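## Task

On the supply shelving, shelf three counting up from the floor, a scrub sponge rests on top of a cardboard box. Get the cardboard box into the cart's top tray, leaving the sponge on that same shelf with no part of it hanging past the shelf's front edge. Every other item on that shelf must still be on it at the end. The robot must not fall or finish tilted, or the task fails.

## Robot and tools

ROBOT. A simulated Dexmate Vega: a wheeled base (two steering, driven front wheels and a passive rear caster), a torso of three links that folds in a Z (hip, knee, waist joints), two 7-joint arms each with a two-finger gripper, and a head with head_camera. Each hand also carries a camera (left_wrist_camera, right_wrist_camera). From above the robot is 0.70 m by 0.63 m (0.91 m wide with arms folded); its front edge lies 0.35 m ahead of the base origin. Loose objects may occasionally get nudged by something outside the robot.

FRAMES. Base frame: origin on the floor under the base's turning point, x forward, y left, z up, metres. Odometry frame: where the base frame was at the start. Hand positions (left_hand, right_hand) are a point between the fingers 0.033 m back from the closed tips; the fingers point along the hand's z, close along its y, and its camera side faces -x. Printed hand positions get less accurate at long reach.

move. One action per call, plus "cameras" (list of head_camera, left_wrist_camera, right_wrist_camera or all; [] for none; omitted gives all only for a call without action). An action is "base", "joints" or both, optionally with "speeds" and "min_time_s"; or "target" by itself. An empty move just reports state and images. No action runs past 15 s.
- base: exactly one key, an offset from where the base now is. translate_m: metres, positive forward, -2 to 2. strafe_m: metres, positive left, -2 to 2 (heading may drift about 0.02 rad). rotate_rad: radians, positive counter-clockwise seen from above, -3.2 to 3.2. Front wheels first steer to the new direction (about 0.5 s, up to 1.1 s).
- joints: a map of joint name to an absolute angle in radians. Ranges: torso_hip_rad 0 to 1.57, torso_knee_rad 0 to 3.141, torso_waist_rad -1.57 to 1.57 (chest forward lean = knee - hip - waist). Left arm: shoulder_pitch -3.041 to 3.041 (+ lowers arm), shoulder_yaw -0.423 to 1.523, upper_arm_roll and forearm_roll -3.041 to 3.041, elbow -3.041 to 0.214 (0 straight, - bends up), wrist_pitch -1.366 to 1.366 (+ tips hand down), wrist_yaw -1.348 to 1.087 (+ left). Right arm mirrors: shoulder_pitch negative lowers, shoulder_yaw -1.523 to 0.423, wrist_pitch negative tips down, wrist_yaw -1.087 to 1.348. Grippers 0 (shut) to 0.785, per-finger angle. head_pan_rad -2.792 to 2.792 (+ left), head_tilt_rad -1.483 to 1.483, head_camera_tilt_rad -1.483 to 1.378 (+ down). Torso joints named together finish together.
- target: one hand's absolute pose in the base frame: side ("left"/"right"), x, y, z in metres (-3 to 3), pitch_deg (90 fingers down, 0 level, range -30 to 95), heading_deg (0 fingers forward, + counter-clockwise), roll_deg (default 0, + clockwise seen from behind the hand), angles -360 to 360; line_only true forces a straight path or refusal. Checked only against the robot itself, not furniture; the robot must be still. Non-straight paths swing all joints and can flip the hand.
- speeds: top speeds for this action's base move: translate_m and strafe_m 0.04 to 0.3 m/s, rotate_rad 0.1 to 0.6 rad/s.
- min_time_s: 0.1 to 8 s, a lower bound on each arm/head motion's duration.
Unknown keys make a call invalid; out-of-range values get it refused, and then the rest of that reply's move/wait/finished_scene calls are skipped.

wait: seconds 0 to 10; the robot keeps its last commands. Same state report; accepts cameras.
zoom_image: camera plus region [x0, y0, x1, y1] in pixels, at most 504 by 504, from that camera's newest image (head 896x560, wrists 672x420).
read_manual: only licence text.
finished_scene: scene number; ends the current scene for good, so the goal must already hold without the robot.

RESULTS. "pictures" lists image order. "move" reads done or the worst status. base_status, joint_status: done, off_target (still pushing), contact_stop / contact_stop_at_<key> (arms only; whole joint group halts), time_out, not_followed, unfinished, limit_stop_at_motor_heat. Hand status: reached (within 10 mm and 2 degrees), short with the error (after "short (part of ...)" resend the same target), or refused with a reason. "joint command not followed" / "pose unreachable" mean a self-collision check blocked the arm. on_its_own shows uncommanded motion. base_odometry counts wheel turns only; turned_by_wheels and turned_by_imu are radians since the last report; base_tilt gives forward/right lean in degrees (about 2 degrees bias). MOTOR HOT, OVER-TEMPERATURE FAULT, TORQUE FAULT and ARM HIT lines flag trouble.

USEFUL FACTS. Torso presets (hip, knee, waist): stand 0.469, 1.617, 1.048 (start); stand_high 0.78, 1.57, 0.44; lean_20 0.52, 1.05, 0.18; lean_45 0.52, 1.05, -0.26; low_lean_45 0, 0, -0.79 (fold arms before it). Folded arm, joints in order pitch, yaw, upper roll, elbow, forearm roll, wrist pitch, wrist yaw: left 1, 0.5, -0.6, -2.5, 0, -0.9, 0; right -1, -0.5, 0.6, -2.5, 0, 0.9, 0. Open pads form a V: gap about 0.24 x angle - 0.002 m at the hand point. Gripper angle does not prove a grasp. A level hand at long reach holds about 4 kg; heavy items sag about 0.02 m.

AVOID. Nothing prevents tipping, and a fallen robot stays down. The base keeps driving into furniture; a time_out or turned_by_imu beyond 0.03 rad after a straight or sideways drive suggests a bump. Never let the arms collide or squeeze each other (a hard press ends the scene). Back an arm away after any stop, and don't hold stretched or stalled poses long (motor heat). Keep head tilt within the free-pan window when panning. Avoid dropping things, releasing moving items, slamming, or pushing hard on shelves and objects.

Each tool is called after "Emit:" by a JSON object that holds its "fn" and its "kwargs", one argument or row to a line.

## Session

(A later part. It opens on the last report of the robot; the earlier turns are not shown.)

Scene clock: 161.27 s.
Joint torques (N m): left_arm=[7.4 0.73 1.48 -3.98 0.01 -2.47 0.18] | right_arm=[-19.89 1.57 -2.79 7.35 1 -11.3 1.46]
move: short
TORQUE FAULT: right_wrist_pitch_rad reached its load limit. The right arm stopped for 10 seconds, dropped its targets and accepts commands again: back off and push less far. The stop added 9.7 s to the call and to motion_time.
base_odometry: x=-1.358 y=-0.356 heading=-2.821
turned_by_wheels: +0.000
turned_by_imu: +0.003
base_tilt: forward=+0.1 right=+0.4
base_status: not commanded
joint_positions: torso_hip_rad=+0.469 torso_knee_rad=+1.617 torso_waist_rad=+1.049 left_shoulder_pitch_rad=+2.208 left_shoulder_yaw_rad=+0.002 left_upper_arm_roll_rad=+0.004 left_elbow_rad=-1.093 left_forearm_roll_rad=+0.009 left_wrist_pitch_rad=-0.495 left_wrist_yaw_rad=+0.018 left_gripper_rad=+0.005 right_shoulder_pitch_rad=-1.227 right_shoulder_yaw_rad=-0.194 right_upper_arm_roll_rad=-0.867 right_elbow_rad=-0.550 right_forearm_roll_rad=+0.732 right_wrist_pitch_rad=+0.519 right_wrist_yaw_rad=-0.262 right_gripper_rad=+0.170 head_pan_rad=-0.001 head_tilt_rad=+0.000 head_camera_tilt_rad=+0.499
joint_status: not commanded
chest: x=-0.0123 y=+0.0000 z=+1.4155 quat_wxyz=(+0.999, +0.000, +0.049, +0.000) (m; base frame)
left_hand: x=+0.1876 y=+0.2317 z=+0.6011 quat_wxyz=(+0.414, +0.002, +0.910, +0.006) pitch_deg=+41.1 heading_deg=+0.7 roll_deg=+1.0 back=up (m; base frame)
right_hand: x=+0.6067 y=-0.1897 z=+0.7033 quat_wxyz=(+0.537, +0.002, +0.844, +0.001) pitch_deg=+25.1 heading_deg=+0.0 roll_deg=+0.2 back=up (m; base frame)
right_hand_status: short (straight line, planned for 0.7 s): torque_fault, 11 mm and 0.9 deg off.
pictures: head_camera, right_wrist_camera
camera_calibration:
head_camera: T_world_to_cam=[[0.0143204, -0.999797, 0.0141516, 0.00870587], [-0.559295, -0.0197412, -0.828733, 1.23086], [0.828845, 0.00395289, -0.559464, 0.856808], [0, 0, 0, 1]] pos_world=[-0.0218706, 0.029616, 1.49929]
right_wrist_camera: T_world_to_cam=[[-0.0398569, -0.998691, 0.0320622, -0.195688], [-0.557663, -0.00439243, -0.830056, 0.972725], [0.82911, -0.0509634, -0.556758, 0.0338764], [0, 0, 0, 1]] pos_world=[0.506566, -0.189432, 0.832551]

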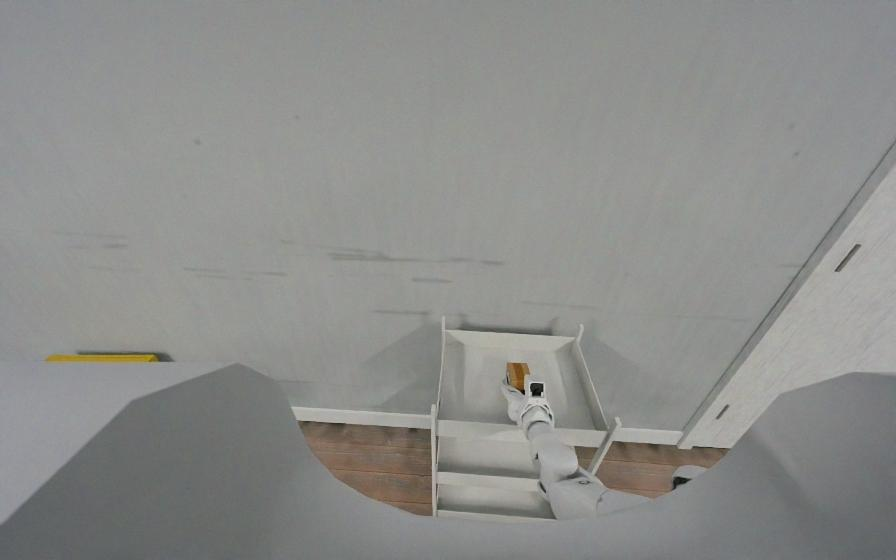

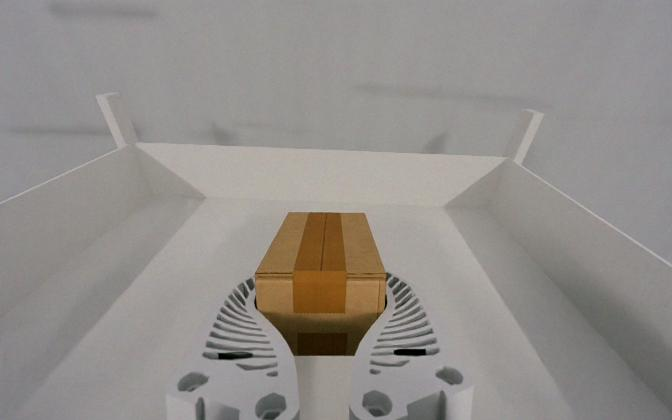

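Emit:
{"fn": "move", "kwargs": {
  "target": {"side":"right","x":0.61,"y":-0.19,"z":0.713,"pitch_deg":26,"heading_deg":0,"line_only":true}
}}

Emit:
{"fn": "move", "kwargs": {
  "target": {"side":"right","x":0.625,"y":-0.19,"z":0.708,"pitch_deg":28,"heading_deg":0,"line_only":true},
  "cameras": ["head_camera","right_wrist_camera"]
}}

Emit:
{"fn": "zoom_image", "kwargs": {
  "camera": "head_camera",
  "region": [420, 310, 640, 460]
}}

Scene clock: 164.33 s.
Joint torques (N m): left_arm=[7.2 -0.33 1.2 -4.21 -0.09 -3.01 -0.02] | right_arm=[7.3 -1.96 0.19 -8.46 -0.9 3.92 -0.6]
move: done
base_odometry: x=-1.358 y=-0.356 heading=-2.821
turned_by_wheels: +0.000
turned_by_imu: +0.001
base_tilt: forward=+0.1 right=+0.3
base_status: not commanded
joint_positions: torso_hip_rad=+0.469 torso_knee_rad=+1.617 torso_waist_rad=+1.048 left_shoulder_pitch_rad=+2.208 left_shoulder_yaw_rad=+0.002 left_upper_arm_roll_rad=+0.004 left_elbow_rad=-1.093 left_forearm_roll_rad=+0.009 left_wrist_pitch_rad=-0.495 left_wrist_yaw_rad=+0.018 left_gripper_rad=+0.005 right_shoulder_pitch_rad=-1.268 right_shoulder_yaw_rad=-0.294 right_upper_arm_roll_rad=-0.871 right_elbow_rad=-0.778 right_forearm_roll_rad=+0.731 right_wrist_pitch_rad=+0.397 right_wrist_yaw_rad=-0.340 right_gripper_rad=+0.170 head_pan_rad=-0.001 head_tilt_rad=+0.000 head_camera_tilt_rad=+0.499
joint_status: not commanded
chest: x=-0.0112 y=+0.0000 z=+1.4155 quat_wxyz=(+0.999, +0.000, +0.050, +0.000) (m; base frame)
left_hand: x=+0.1875 y=+0.2317 z=+0.6008 quat_wxyz=(+0.413, +0.002, +0.911, +0.006) pitch_deg=+41.2 heading_deg=+0.7 roll_deg=+1.0 back=up (m; base frame)
right_hand: x=+0.6100 y=-0.1903 z=+0.7116 quat_wxyz=(+0.529, +0.000, +0.848, +0.000) pitch_deg=+26.1 heading_deg=+0.0 roll_deg=+0.0 back=up (m; base frame)
right_hand_status: reached (straight line, planned for 1.1 s): 1 mm and 0.1 deg off.
camera_calibration:
head_camera: T_world_to_cam=[[0.0143408, -0.999797, 0.0141304, 0.00872376], [-0.56049, -0.0197408, -0.827926, 1.23015], [0.828037, 0.00395317, -0.560659, 0.857619], [0, 0, 0, 1]] pos_world=[-0.0207765, 0.029616, 1.49919]
left_wrist_camera: T_world_to_cam=[[0.00337024, -0.999858, 0.0165007, 0.217316], [-0.724123, -0.0138202, -0.689532, 0.615983], [0.689662, -0.00962469, -0.724067, 0.461494], [0, 0, 0, 1]] pos_world=[0.12704, 0.23024, 0.755307]
right_wrist_camera: T_world_to_cam=[[-0.0380809, -0.998621, 0.0361495, -0.200423], [-0.571995, -0.00787931, -0.82022, 0.982567], [0.819373, -0.051912, -0.570906, 0.0515118], [0, 0, 0, 1]] pos_world=[0.512183, -0.189731, 0.842574]

Scene clock: 165.83 s.
Joint torques (N m): left_arm=[8 0.51 1.14 -3.97 -0.07 -2.97 0.03] | right_arm=[19.3 0.11 6.51 -4.57 -0.76 3.35 0.22]
move: done
base_odometry: x=-1.358 y=-0.356 heading=-2.821
turned_by_wheels: +0.000
turned_by_imu: +0.000
base_tilt: forward=+0.1 right=+0.3
base_status: not commanded
joint_positions: torso_hip_rad=+0.469 torso_knee_rad=+1.617 torso_waist_rad=+1.048 left_shoulder_pitch_rad=+2.208 left_shoulder_yaw_rad=+0.002 left_upper_arm_roll_rad=+0.004 left_elbow_rad=-1.093 left_forearm_roll_rad=+0.009 left_wrist_pitch_rad=-0.495 left_wrist_yaw_rad=+0.018 left_gripper_rad=+0.005 right_shoulder_pitch_rad=-1.228 right_shoulder_yaw_rad=-0.280 right_upper_arm_roll_rad=-0.866 right_elbow_rad=-0.751 right_forearm_roll_rad=+0.748 right_wrist_pitch_rad=+0.343 right_wrist_yaw_rad=-0.322 right_gripper_rad=+0.170 head_pan_rad=-0.001 head_tilt_rad=+0.000 head_camera_tilt_rad=+0.499
joint_status: not commanded
chest: x=-0.0112 y=+0.0000 z=+1.4155 quat_wxyz=(+0.999, +0.000, +0.050, +0.000) (m; base frame)
left_hand: x=+0.1875 y=+0.2317 z=+0.6008 quat_wxyz=(+0.413, +0.002, +0.911, +0.006) pitch_deg=+41.2 heading_deg=+0.7 roll_deg=+1.0 back=up (m; base frame)
right_hand: x=+0.6232 y=-0.1900 z=+0.7078 quat_wxyz=(+0.516, +0.000, +0.857, +0.000) pitch_deg=+27.9 heading_deg=+0.0 roll_deg=+0.0 back=up (m; base frame)
right_hand_status: reached (straight line, planned for 0.5 s): 2 mm and 0.1 deg off.
pictures: head_camera, right_wrist_camera
camera_calibration:
head_camera: T_world_to_cam=[[0.0143408, -0.999797, 0.0141304, 0.00872233], [-0.56049, -0.0197408, -0.827926, 1.23021], [0.828037, 0.00395317, -0.560659, 0.857536], [0, 0, 0, 1]] pos_world=[-0.0206765, 0.029616, 1.49919]
right_wrist_camera: T_world_to_cam=[[-0.0361444, -0.998634, 0.0377326, -0.201801], [-0.597284, -0.0086843, -0.801983, 0.989684], [0.801215, -0.0515243, -0.596154, 0.0679146], [0, 0, 0, 1]] pos_world=[0.529415, -0.189431, 0.841812]

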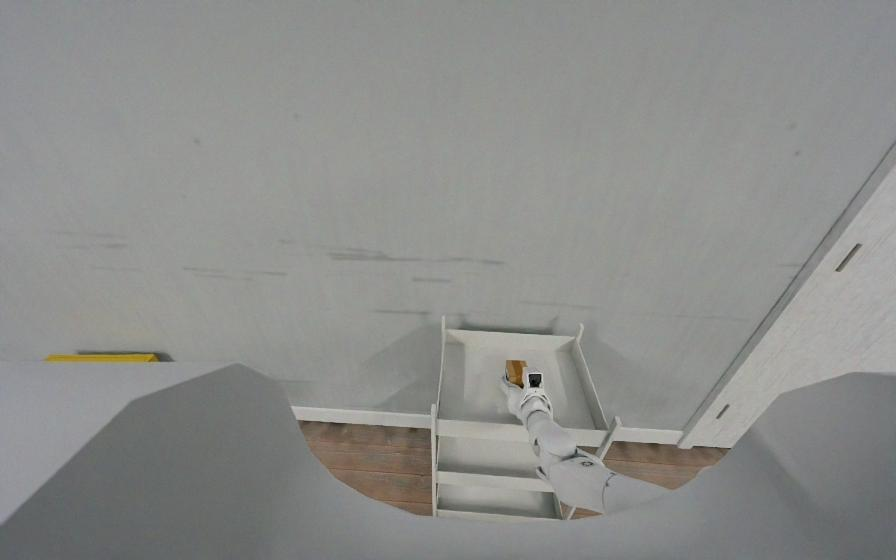

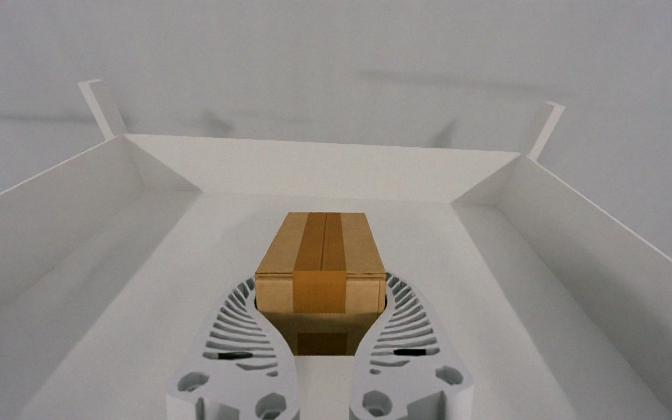

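Scaled by 2.291 from the camera's 896x560 image, which has a finer 960x600 frame.

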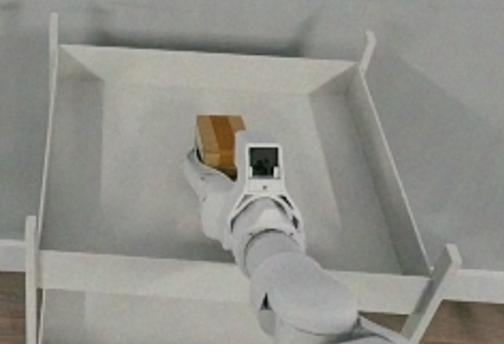

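Emit:
{"fn": "move", "kwargs": {
  "target": {"side":"right","x":0.628,"y":-0.19,"z":0.703,"pitch_deg":28,"heading_deg":0,"line_only":true},
  "cameras": ["right_wrist_camera"]
}}

Scene clock: 168.13 s.
Joint torques (N m): left_arm=[7.25 0.33 1.01 -3.29 -0.03 -2.61 0.13] | right_arm=[20.37 0.36 5.06 -3.02 -0.47 3.46 0.26]
move: done
base_odometry: x=-1.358 y=-0.356 heading=-2.821
turned_by_wheels: +0.000
turned_by_imu: +0.001
base_tilt: forward=+0.2 right=+0.3
base_status: not commanded
joint_positions: torso_hip_rad=+0.469 torso_knee_rad=+1.617 torso_waist_rad=+1.048 left_shoulder_pitch_rad=+2.208 left_shoulder_yaw_rad=+0.002 left_upper_arm_roll_rad=+0.004 left_elbow_rad=-1.093 left_forearm_roll_rad=+0.009 left_wrist_pitch_rad=-0.495 left_wrist_yaw_rad=+0.018 left_gripper_rad=+0.005 right_shoulder_pitch_rad=-1.195 right_shoulder_yaw_rad=-0.234 right_upper_arm_roll_rad=-0.865 right_elbow_rad=-0.645 right_forearm_roll_rad=+0.752 right_wrist_pitch_rad=+0.375 right_wrist_yaw_rad=-0.284 right_gripper_rad=+0.170 head_pan_rad=-0.001 head_tilt_rad=+0.000 head_camera_tilt_rad=+0.499
joint_status: not commanded
chest: x=-0.0112 y=+0.0000 z=+1.4155 quat_wxyz=(+0.999, +0.000, +0.050, +0.000) (m; base frame)
left_hand: x=+0.1875 y=+0.2317 z=+0.6008 quat_wxyz=(+0.413, +0.002, +0.911, +0.006) pitch_deg=+41.2 heading_deg=+0.7 roll_deg=+1.0 back=up (m; base frame)
right_hand: x=+0.6273 y=-0.1899 z=+0.7028 quat_wxyz=(+0.515, +0.000, +0.857, +0.000) pitch_deg=+28.1 heading_deg=+0.0 roll_deg=+0.0 back=up (m; base frame)
right_hand_status: reached (straight line, planned for 0.7 s): 1 mm and 0.1 deg off.
pictures: right_wrist_camera
camera_calibration:
right_wrist_camera: T_world_to_cam=[[-0.0360057, -0.99864, 0.037704, -0.201505], [-0.599751, -0.00858577, -0.800141, 0.988381], [0.799376, -0.0514227, -0.598626, 0.0644369], [0, 0, 0, 1]] pos_world=[0.534018, -0.189431, 0.837015]

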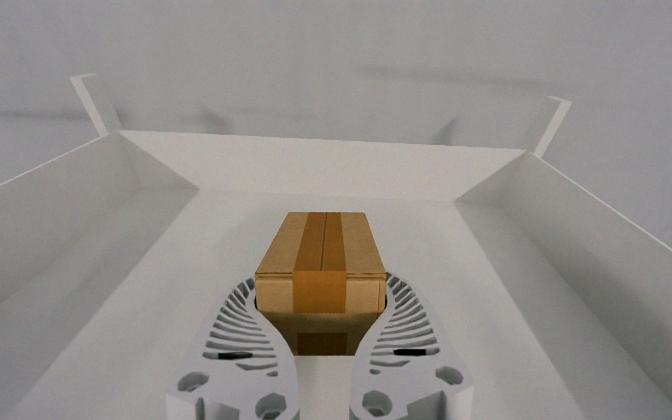

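Emit:
{"fn": "move", "kwargs": {
  "base": {"translate_m": 0.05},
  "speeds": {"translate_m": 0.05}
}}

Emit:
{"fn": "move", "kwargs": {
  "target": {"side":"right","x":0.60,"y":-0.19,"z":0.698,"pitch_deg":30,"heading_deg":0,"line_only":true},
  "cameras": ["right_wrist_camera"]
}}

Scene clock: 170.40 s.
Joint torques (N m): left_arm=[7.43 -0.02 1.31 -4.03 -0.07 -2.92 0.09] | right_arm=[21.24 0.62 5.41 -4.12 -0.3 2.96 0.06]
move: done
base_odometry: x=-1.405 y=-0.371 heading=-2.820
turned_by_wheels: +0.001
turned_by_imu: +0.001
base_tilt: forward=+0.2 right=+0.3
base_status: done
joint_positions: torso_hip_rad=+0.469 torso_knee_rad=+1.617 torso_waist_rad=+1.048 left_shoulder_pitch_rad=+2.208 left_shoulder_yaw_rad=+0.002 left_upper_arm_roll_rad=+0.004 left_elbow_rad=-1.093 left_forearm_roll_rad=+0.009 left_wrist_pitch_rad=-0.495 left_wrist_yaw_rad=+0.018 left_gripper_rad=+0.005 right_shoulder_pitch_rad=-1.194 right_shoulder_yaw_rad=-0.231 right_upper_arm_roll_rad=-0.865 right_elbow_rad=-0.640 right_forearm_roll_rad=+0.752 right_wrist_pitch_rad=+0.377 right_wrist_yaw_rad=-0.282 right_gripper_rad=+0.170 head_pan_rad=-0.001 head_tilt_rad=+0.000 head_camera_tilt_rad=+0.499
joint_status: not commanded
chest: x=-0.0110 y=+0.0000 z=+1.4155 quat_wxyz=(+0.999, +0.000, +0.050, +0.000) (m; base frame)
left_hand: x=+0.1875 y=+0.2317 z=+0.6007 quat_wxyz=(+0.413, +0.002, +0.911, +0.006) pitch_deg=+41.2 heading_deg=+0.7 roll_deg=+1.0 back=up (m; base frame)
right_hand: x=+0.6275 y=-0.1899 z=+0.7024 quat_wxyz=(+0.515, +0.000, +0.857, +0.000) pitch_deg=+28.1 heading_deg=+0.0 roll_deg=+0.0 back=up (m; base frame)
camera_calibration:
head_camera: T_world_to_cam=[[0.014345, -0.999797, 0.0141282, 0.00872294], [-0.560673, -0.0197422, -0.827802, 1.23013], [0.827913, 0.00395355, -0.560842, 0.857643], [0, 0, 0, 1]] pos_world=[-0.0204775, 0.029616, 1.49919]
left_wrist_camera: T_world_to_cam=[[0.00337361, -0.999858, 0.0165, 0.217317], [-0.724272, -0.0138201, -0.689376, 0.615887], [0.689506, -0.00962479, -0.724216, 0.461484], [0, 0, 0, 1]] pos_world=[0.12714, 0.23024, 0.755207]
right_wrist_camera: T_world_to_cam=[[-0.0359403, -0.998639, 0.0377934, -0.201496], [-0.599978, -0.00868194, -0.799969, 0.988222], [0.799209, -0.0514264, -0.59885, 0.0643786], [0, 0, 0, 1]] pos_world=[0.534218, -0.189331, 0.836716]

Scene clock: 173.00 s.
Joint torques (N m): left_arm=[7.09 0.53 1.16 -3.74 -0.11 -2.73 0.07] | right_arm=[5.27 -1.74 0.47 -8.62 -0.39 2.08 -0.26]
move: done
base_odometry: x=-1.405 y=-0.371 heading=-2.820
turned_by_wheels: +0.000
turned_by_imu: +0.001
base_tilt: forward=+0.1 right=+0.3
base_status: not commanded
joint_positions: torso_hip_rad=+0.469 torso_knee_rad=+1.617 torso_waist_rad=+1.048 left_shoulder_pitch_rad=+2.208 left_shoulder_yaw_rad=+0.002 left_upper_arm_roll_rad=+0.004 left_elbow_rad=-1.093 left_forearm_roll_rad=+0.009 left_wrist_pitch_rad=-0.495 left_wrist_yaw_rad=+0.018 left_gripper_rad=+0.005 right_shoulder_pitch_rad=-1.286 right_shoulder_yaw_rad=-0.341 right_upper_arm_roll_rad=-0.868 right_elbow_rad=-0.890 right_forearm_roll_rad=+0.757 right_wrist_pitch_rad=+0.278 right_wrist_yaw_rad=-0.371 right_gripper_rad=+0.170 head_pan_rad=-0.001 head_tilt_rad=+0.000 head_camera_tilt_rad=+0.499
joint_status: not commanded
chest: x=-0.0110 y=+0.0000 z=+1.4155 quat_wxyz=(+0.999, +0.000, +0.050, +0.000) (m; base frame)
left_hand: x=+0.1875 y=+0.2317 z=+0.6007 quat_wxyz=(+0.413, +0.002, +0.911, +0.006) pitch_deg=+41.2 heading_deg=+0.7 roll_deg=+1.0 back=up (m; base frame)
right_hand: x=+0.6008 y=-0.1903 z=+0.6980 quat_wxyz=(+0.500, +0.000, +0.866, +0.000) pitch_deg=+30.0 heading_deg=+0.0 roll_deg=+0.0 back=up (m; base frame)
right_hand_status: reached (straight line, planned for 1.1 s): 1 mm and 0.0 deg off.
pictures: right_wrist_camera
camera_calibration:
right_wrist_camera: T_world_to_cam=[[-0.0354953, -0.99862, 0.0387169, -0.203639], [-0.625999, -0.00798177, -0.779783, 0.970362], [0.779016, -0.0519153, -0.624852, 0.113304], [0, 0, 0, 1]] pos_world=[0.511952, -0.189731, 0.835354]

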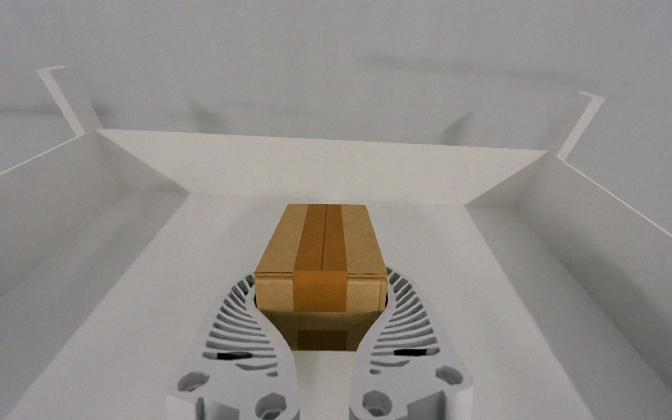

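Emit:
{"fn": "move", "kwargs": {
  "joints": {"right_gripper_rad": 0.3}
}}

Emit:
{"fn": "move", "kwargs": {
  "joints": {"right_gripper_rad": 0.46},
  "cameras": ["right_wrist_camera"]
}}

Scene clock: 173.87 s.
Joint torques (N m): left_arm=[7.22 -0.24 0.94 -3.42 0.01 -2.47 0.15] | right_arm=[6.04 -3.22 0.9 -8.22 -0.47 2.61 -0.27]
move: done
base_odometry: x=-1.405 y=-0.371 heading=-2.820
turned_by_wheels: +0.000
turned_by_imu: +0.000
base_tilt: forward=+0.2 right=+0.3
base_status: not commanded
joint_positions: torso_hip_rad=+0.469 torso_knee_rad=+1.617 torso_waist_rad=+1.048 left_shoulder_pitch_rad=+2.208 left_shoulder_yaw_rad=+0.002 left_upper_arm_roll_rad=+0.004 left_elbow_rad=-1.093 left_forearm_roll_rad=+0.009 left_wrist_pitch_rad=-0.495 left_wrist_yaw_rad=+0.018 left_gripper_rad=+0.005 right_shoulder_pitch_rad=-1.287 right_shoulder_yaw_rad=-0.343 right_upper_arm_roll_rad=-0.868 right_elbow_rad=-0.894 right_forearm_roll_rad=+0.757 right_wrist_pitch_rad=+0.277 right_wrist_yaw_rad=-0.372 right_gripper_rad=+0.300 head_pan_rad=-0.001 head_tilt_rad=+0.000 head_camera_tilt_rad=+0.499
joint_status: all done
chest: x=-0.0110 y=+0.0000 z=+1.4155 quat_wxyz=(+0.999, +0.000, +0.050, +0.000) (m; base frame)
left_hand: x=+0.1875 y=+0.2317 z=+0.6007 quat_wxyz=(+0.413, +0.002, +0.911, +0.006) pitch_deg=+41.2 heading_deg=+0.7 roll_deg=+1.0 back=up (m; base frame)
right_hand: x=+0.6001 y=-0.1902 z=+0.6979 quat_wxyz=(+0.500, +0.000, +0.866, +0.000) pitch_deg=+30.0 heading_deg=+0.0 roll_deg=+0.0 back=up (m; base frame)
camera_calibration:
head_camera: T_world_to_cam=[[0.014345, -0.999797, 0.0141282, 0.00872294], [-0.560673, -0.0197422, -0.827802, 1.23013], [0.827913, 0.00395355, -0.560842, 0.857643], [0, 0, 0, 1]] pos_world=[-0.0204775, 0.029616, 1.49919]
left_wrist_camera: T_world_to_cam=[[0.00337361, -0.999858, 0.0165, 0.217317], [-0.724272, -0.0138201, -0.689376, 0.615887], [0.689506, -0.00962479, -0.724216, 0.461484], [0, 0, 0, 1]] pos_world=[0.12714, 0.23024, 0.755207]
right_wrist_camera: T_world_to_cam=[[-0.0352621, -0.998623, 0.0388441, -0.203779], [-0.626725, -0.00817891, -0.779198, 0.969818], [0.778443, -0.0518207, -0.625573, 0.11455], [0, 0, 0, 1]] pos_world=[0.511453, -0.189631, 0.835255]

Scene clock: 174.50 s.
Joint torques (N m): left_arm=[6.9 0.61 1.23 -4.09 -0.04 -3.06 0.05] | right_arm=[6.26 -1.78 1.57 -8.2 -0.5 2.5 -0.21]
move: done
base_odometry: x=-1.405 y=-0.371 heading=-2.820
turned_by_wheels: +0.000
turned_by_imu: +0.000
base_tilt: forward=+0.1 right=+0.4
base_status: not commanded
joint_positions: torso_hip_rad=+0.469 torso_knee_rad=+1.617 torso_waist_rad=+1.048 left_shoulder_pitch_rad=+2.208 left_shoulder_yaw_rad=+0.002 left_upper_arm_roll_rad=+0.004 left_elbow_rad=-1.093 left_forearm_roll_rad=+0.009 left_wrist_pitch_rad=-0.495 left_wrist_yaw_rad=+0.018 left_gripper_rad=+0.005 right_shoulder_pitch_rad=-1.288 right_shoulder_yaw_rad=-0.343 right_upper_arm_roll_rad=-0.868 right_elbow_rad=-0.895 right_forearm_roll_rad=+0.757 right_wrist_pitch_rad=+0.276 right_wrist_yaw_rad=-0.372 right_gripper_rad=+0.460 head_pan_rad=-0.001 head_tilt_rad=+0.000 head_camera_tilt_rad=+0.499
joint_status: all done
chest: x=-0.0110 y=+0.0000 z=+1.4155 quat_wxyz=(+0.999, +0.000, +0.050, +0.000) (m; base frame)
left_hand: x=+0.1875 y=+0.2317 z=+0.6007 quat_wxyz=(+0.413, +0.002, +0.911, +0.006) pitch_deg=+41.2 heading_deg=+0.7 roll_deg=+1.0 back=up (m; base frame)
right_hand: x=+0.6000 y=-0.1902 z=+0.6979 quat_wxyz=(+0.500, +0.000, +0.866, +0.000) pitch_deg=+30.0 heading_deg=+0.0 roll_deg=+0.0 back=up (m; base frame)
pictures: right_wrist_camera
camera_calibration:
right_wrist_camera: T_world_to_cam=[[-0.0352543, -0.998623, 0.0388476, -0.20379], [-0.626786, -0.00818239, -0.779148, 0.969745], [0.778393, -0.0518175, -0.625635, 0.114705], [0, 0, 0, 1]] pos_world=[0.511353, -0.189631, 0.835255]

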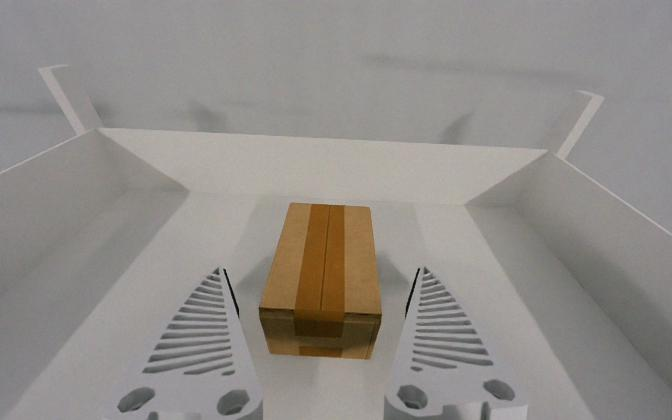

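Rise straight up and back, then verify.

Emit:
{"fn": "move", "kwargs": {
  "target": {"side":"right","x":0.57,"y":-0.19,"z":0.85,"pitch_deg":30,"heading_deg":0,"line_only":true},
  "cameras": ["head_camera","right_wrist_camera"]
}}

Emit:
{"fn": "finished_scene", "kwargs": {
  "scene": 1
}}

Scene clock: 180.00 s.
Joint torques (N m): left_arm=[7.46 0.18 1.12 -3.83 -0.01 -2.74 0.03] | right_arm=[4.33 -5.36 9.14 -10.77 -1.12 2.33 -0.31]
move: done
base_odometry: x=-1.405 y=-0.371 heading=-2.820
turned_by_wheels: +0.000
turned_by_imu: +0.001
base_tilt: forward=+0.1 right=+0.4
base_status: not commanded
joint_positions: torso_hip_rad=+0.469 torso_knee_rad=+1.617 torso_waist_rad=+1.048 left_shoulder_pitch_rad=+2.208 left_shoulder_yaw_rad=+0.002 left_upper_arm_roll_rad=+0.004 left_elbow_rad=-1.093 left_forearm_roll_rad=+0.009 left_wrist_pitch_rad=-0.495 left_wrist_yaw_rad=+0.018 left_gripper_rad=+0.005 right_shoulder_pitch_rad=-1.483 right_shoulder_yaw_rad=-0.769 right_upper_arm_roll_rad=-0.747 right_elbow_rad=-1.863 right_forearm_roll_rad=+0.902 right_wrist_pitch_rad=-0.131 right_wrist_yaw_rad=-0.739 right_gripper_rad=+0.460 head_pan_rad=-0.001 head_tilt_rad=+0.000 head_camera_tilt_rad=+0.499
joint_status: not commanded
chest: x=-0.0110 y=+0.0000 z=+1.4155 quat_wxyz=(+0.999, +0.000, +0.050, +0.000) (m; base frame)
left_hand: x=+0.1875 y=+0.2317 z=+0.6007 quat_wxyz=(+0.413, +0.002, +0.911, +0.006) pitch_deg=+41.2 heading_deg=+0.7 roll_deg=+1.0 back=up (m; base frame)
right_hand: x=+0.5702 y=-0.1901 z=+0.8484 quat_wxyz=(+0.500, +0.000, +0.866, +0.000) pitch_deg=+30.0 heading_deg=+0.0 roll_deg=+0.0 back=up (m; base frame)
right_hand_status: reached (straight line, planned for 3.4 s): 2 mm and 0.0 deg off.
pictures: head_camera, right_wrist_camera
camera_calibration:
head_camera: T_world_to_cam=[[0.014345, -0.999797, 0.0141282, 0.00872294], [-0.560673, -0.0197422, -0.827802, 1.23013], [0.827913, 0.00395355, -0.560842, 0.857643], [0, 0, 0, 1]] pos_world=[-0.0204775, 0.029616, 1.49919]
right_wrist_camera: T_world_to_cam=[[-0.0352222, -0.998629, 0.0387188, -0.210481], [-0.627172, -0.00807644, -0.778839, 1.06831], [0.778084, -0.0517157, -0.626027, 0.232682], [0, 0, 0, 1]] pos_world=[0.481553, -0.189531, 0.985856]

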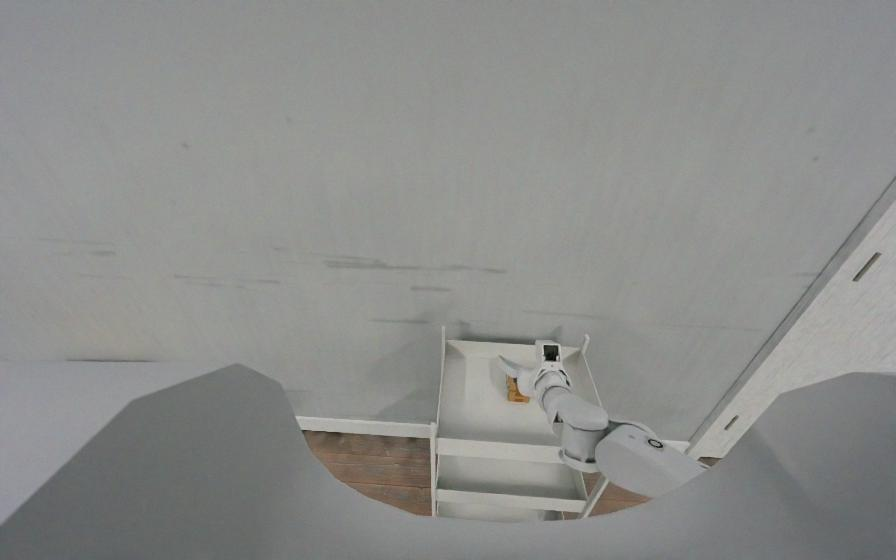

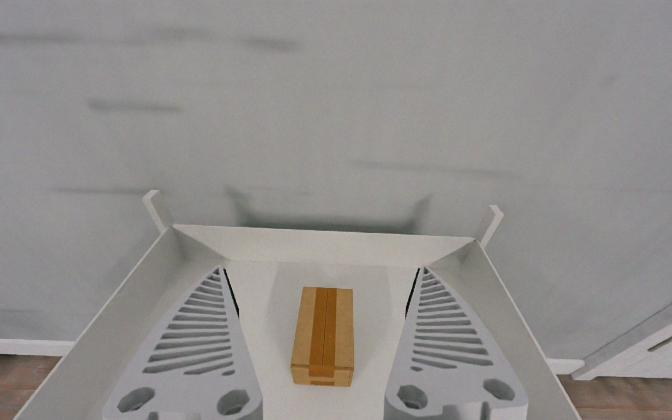

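The scene is finished: the task was done.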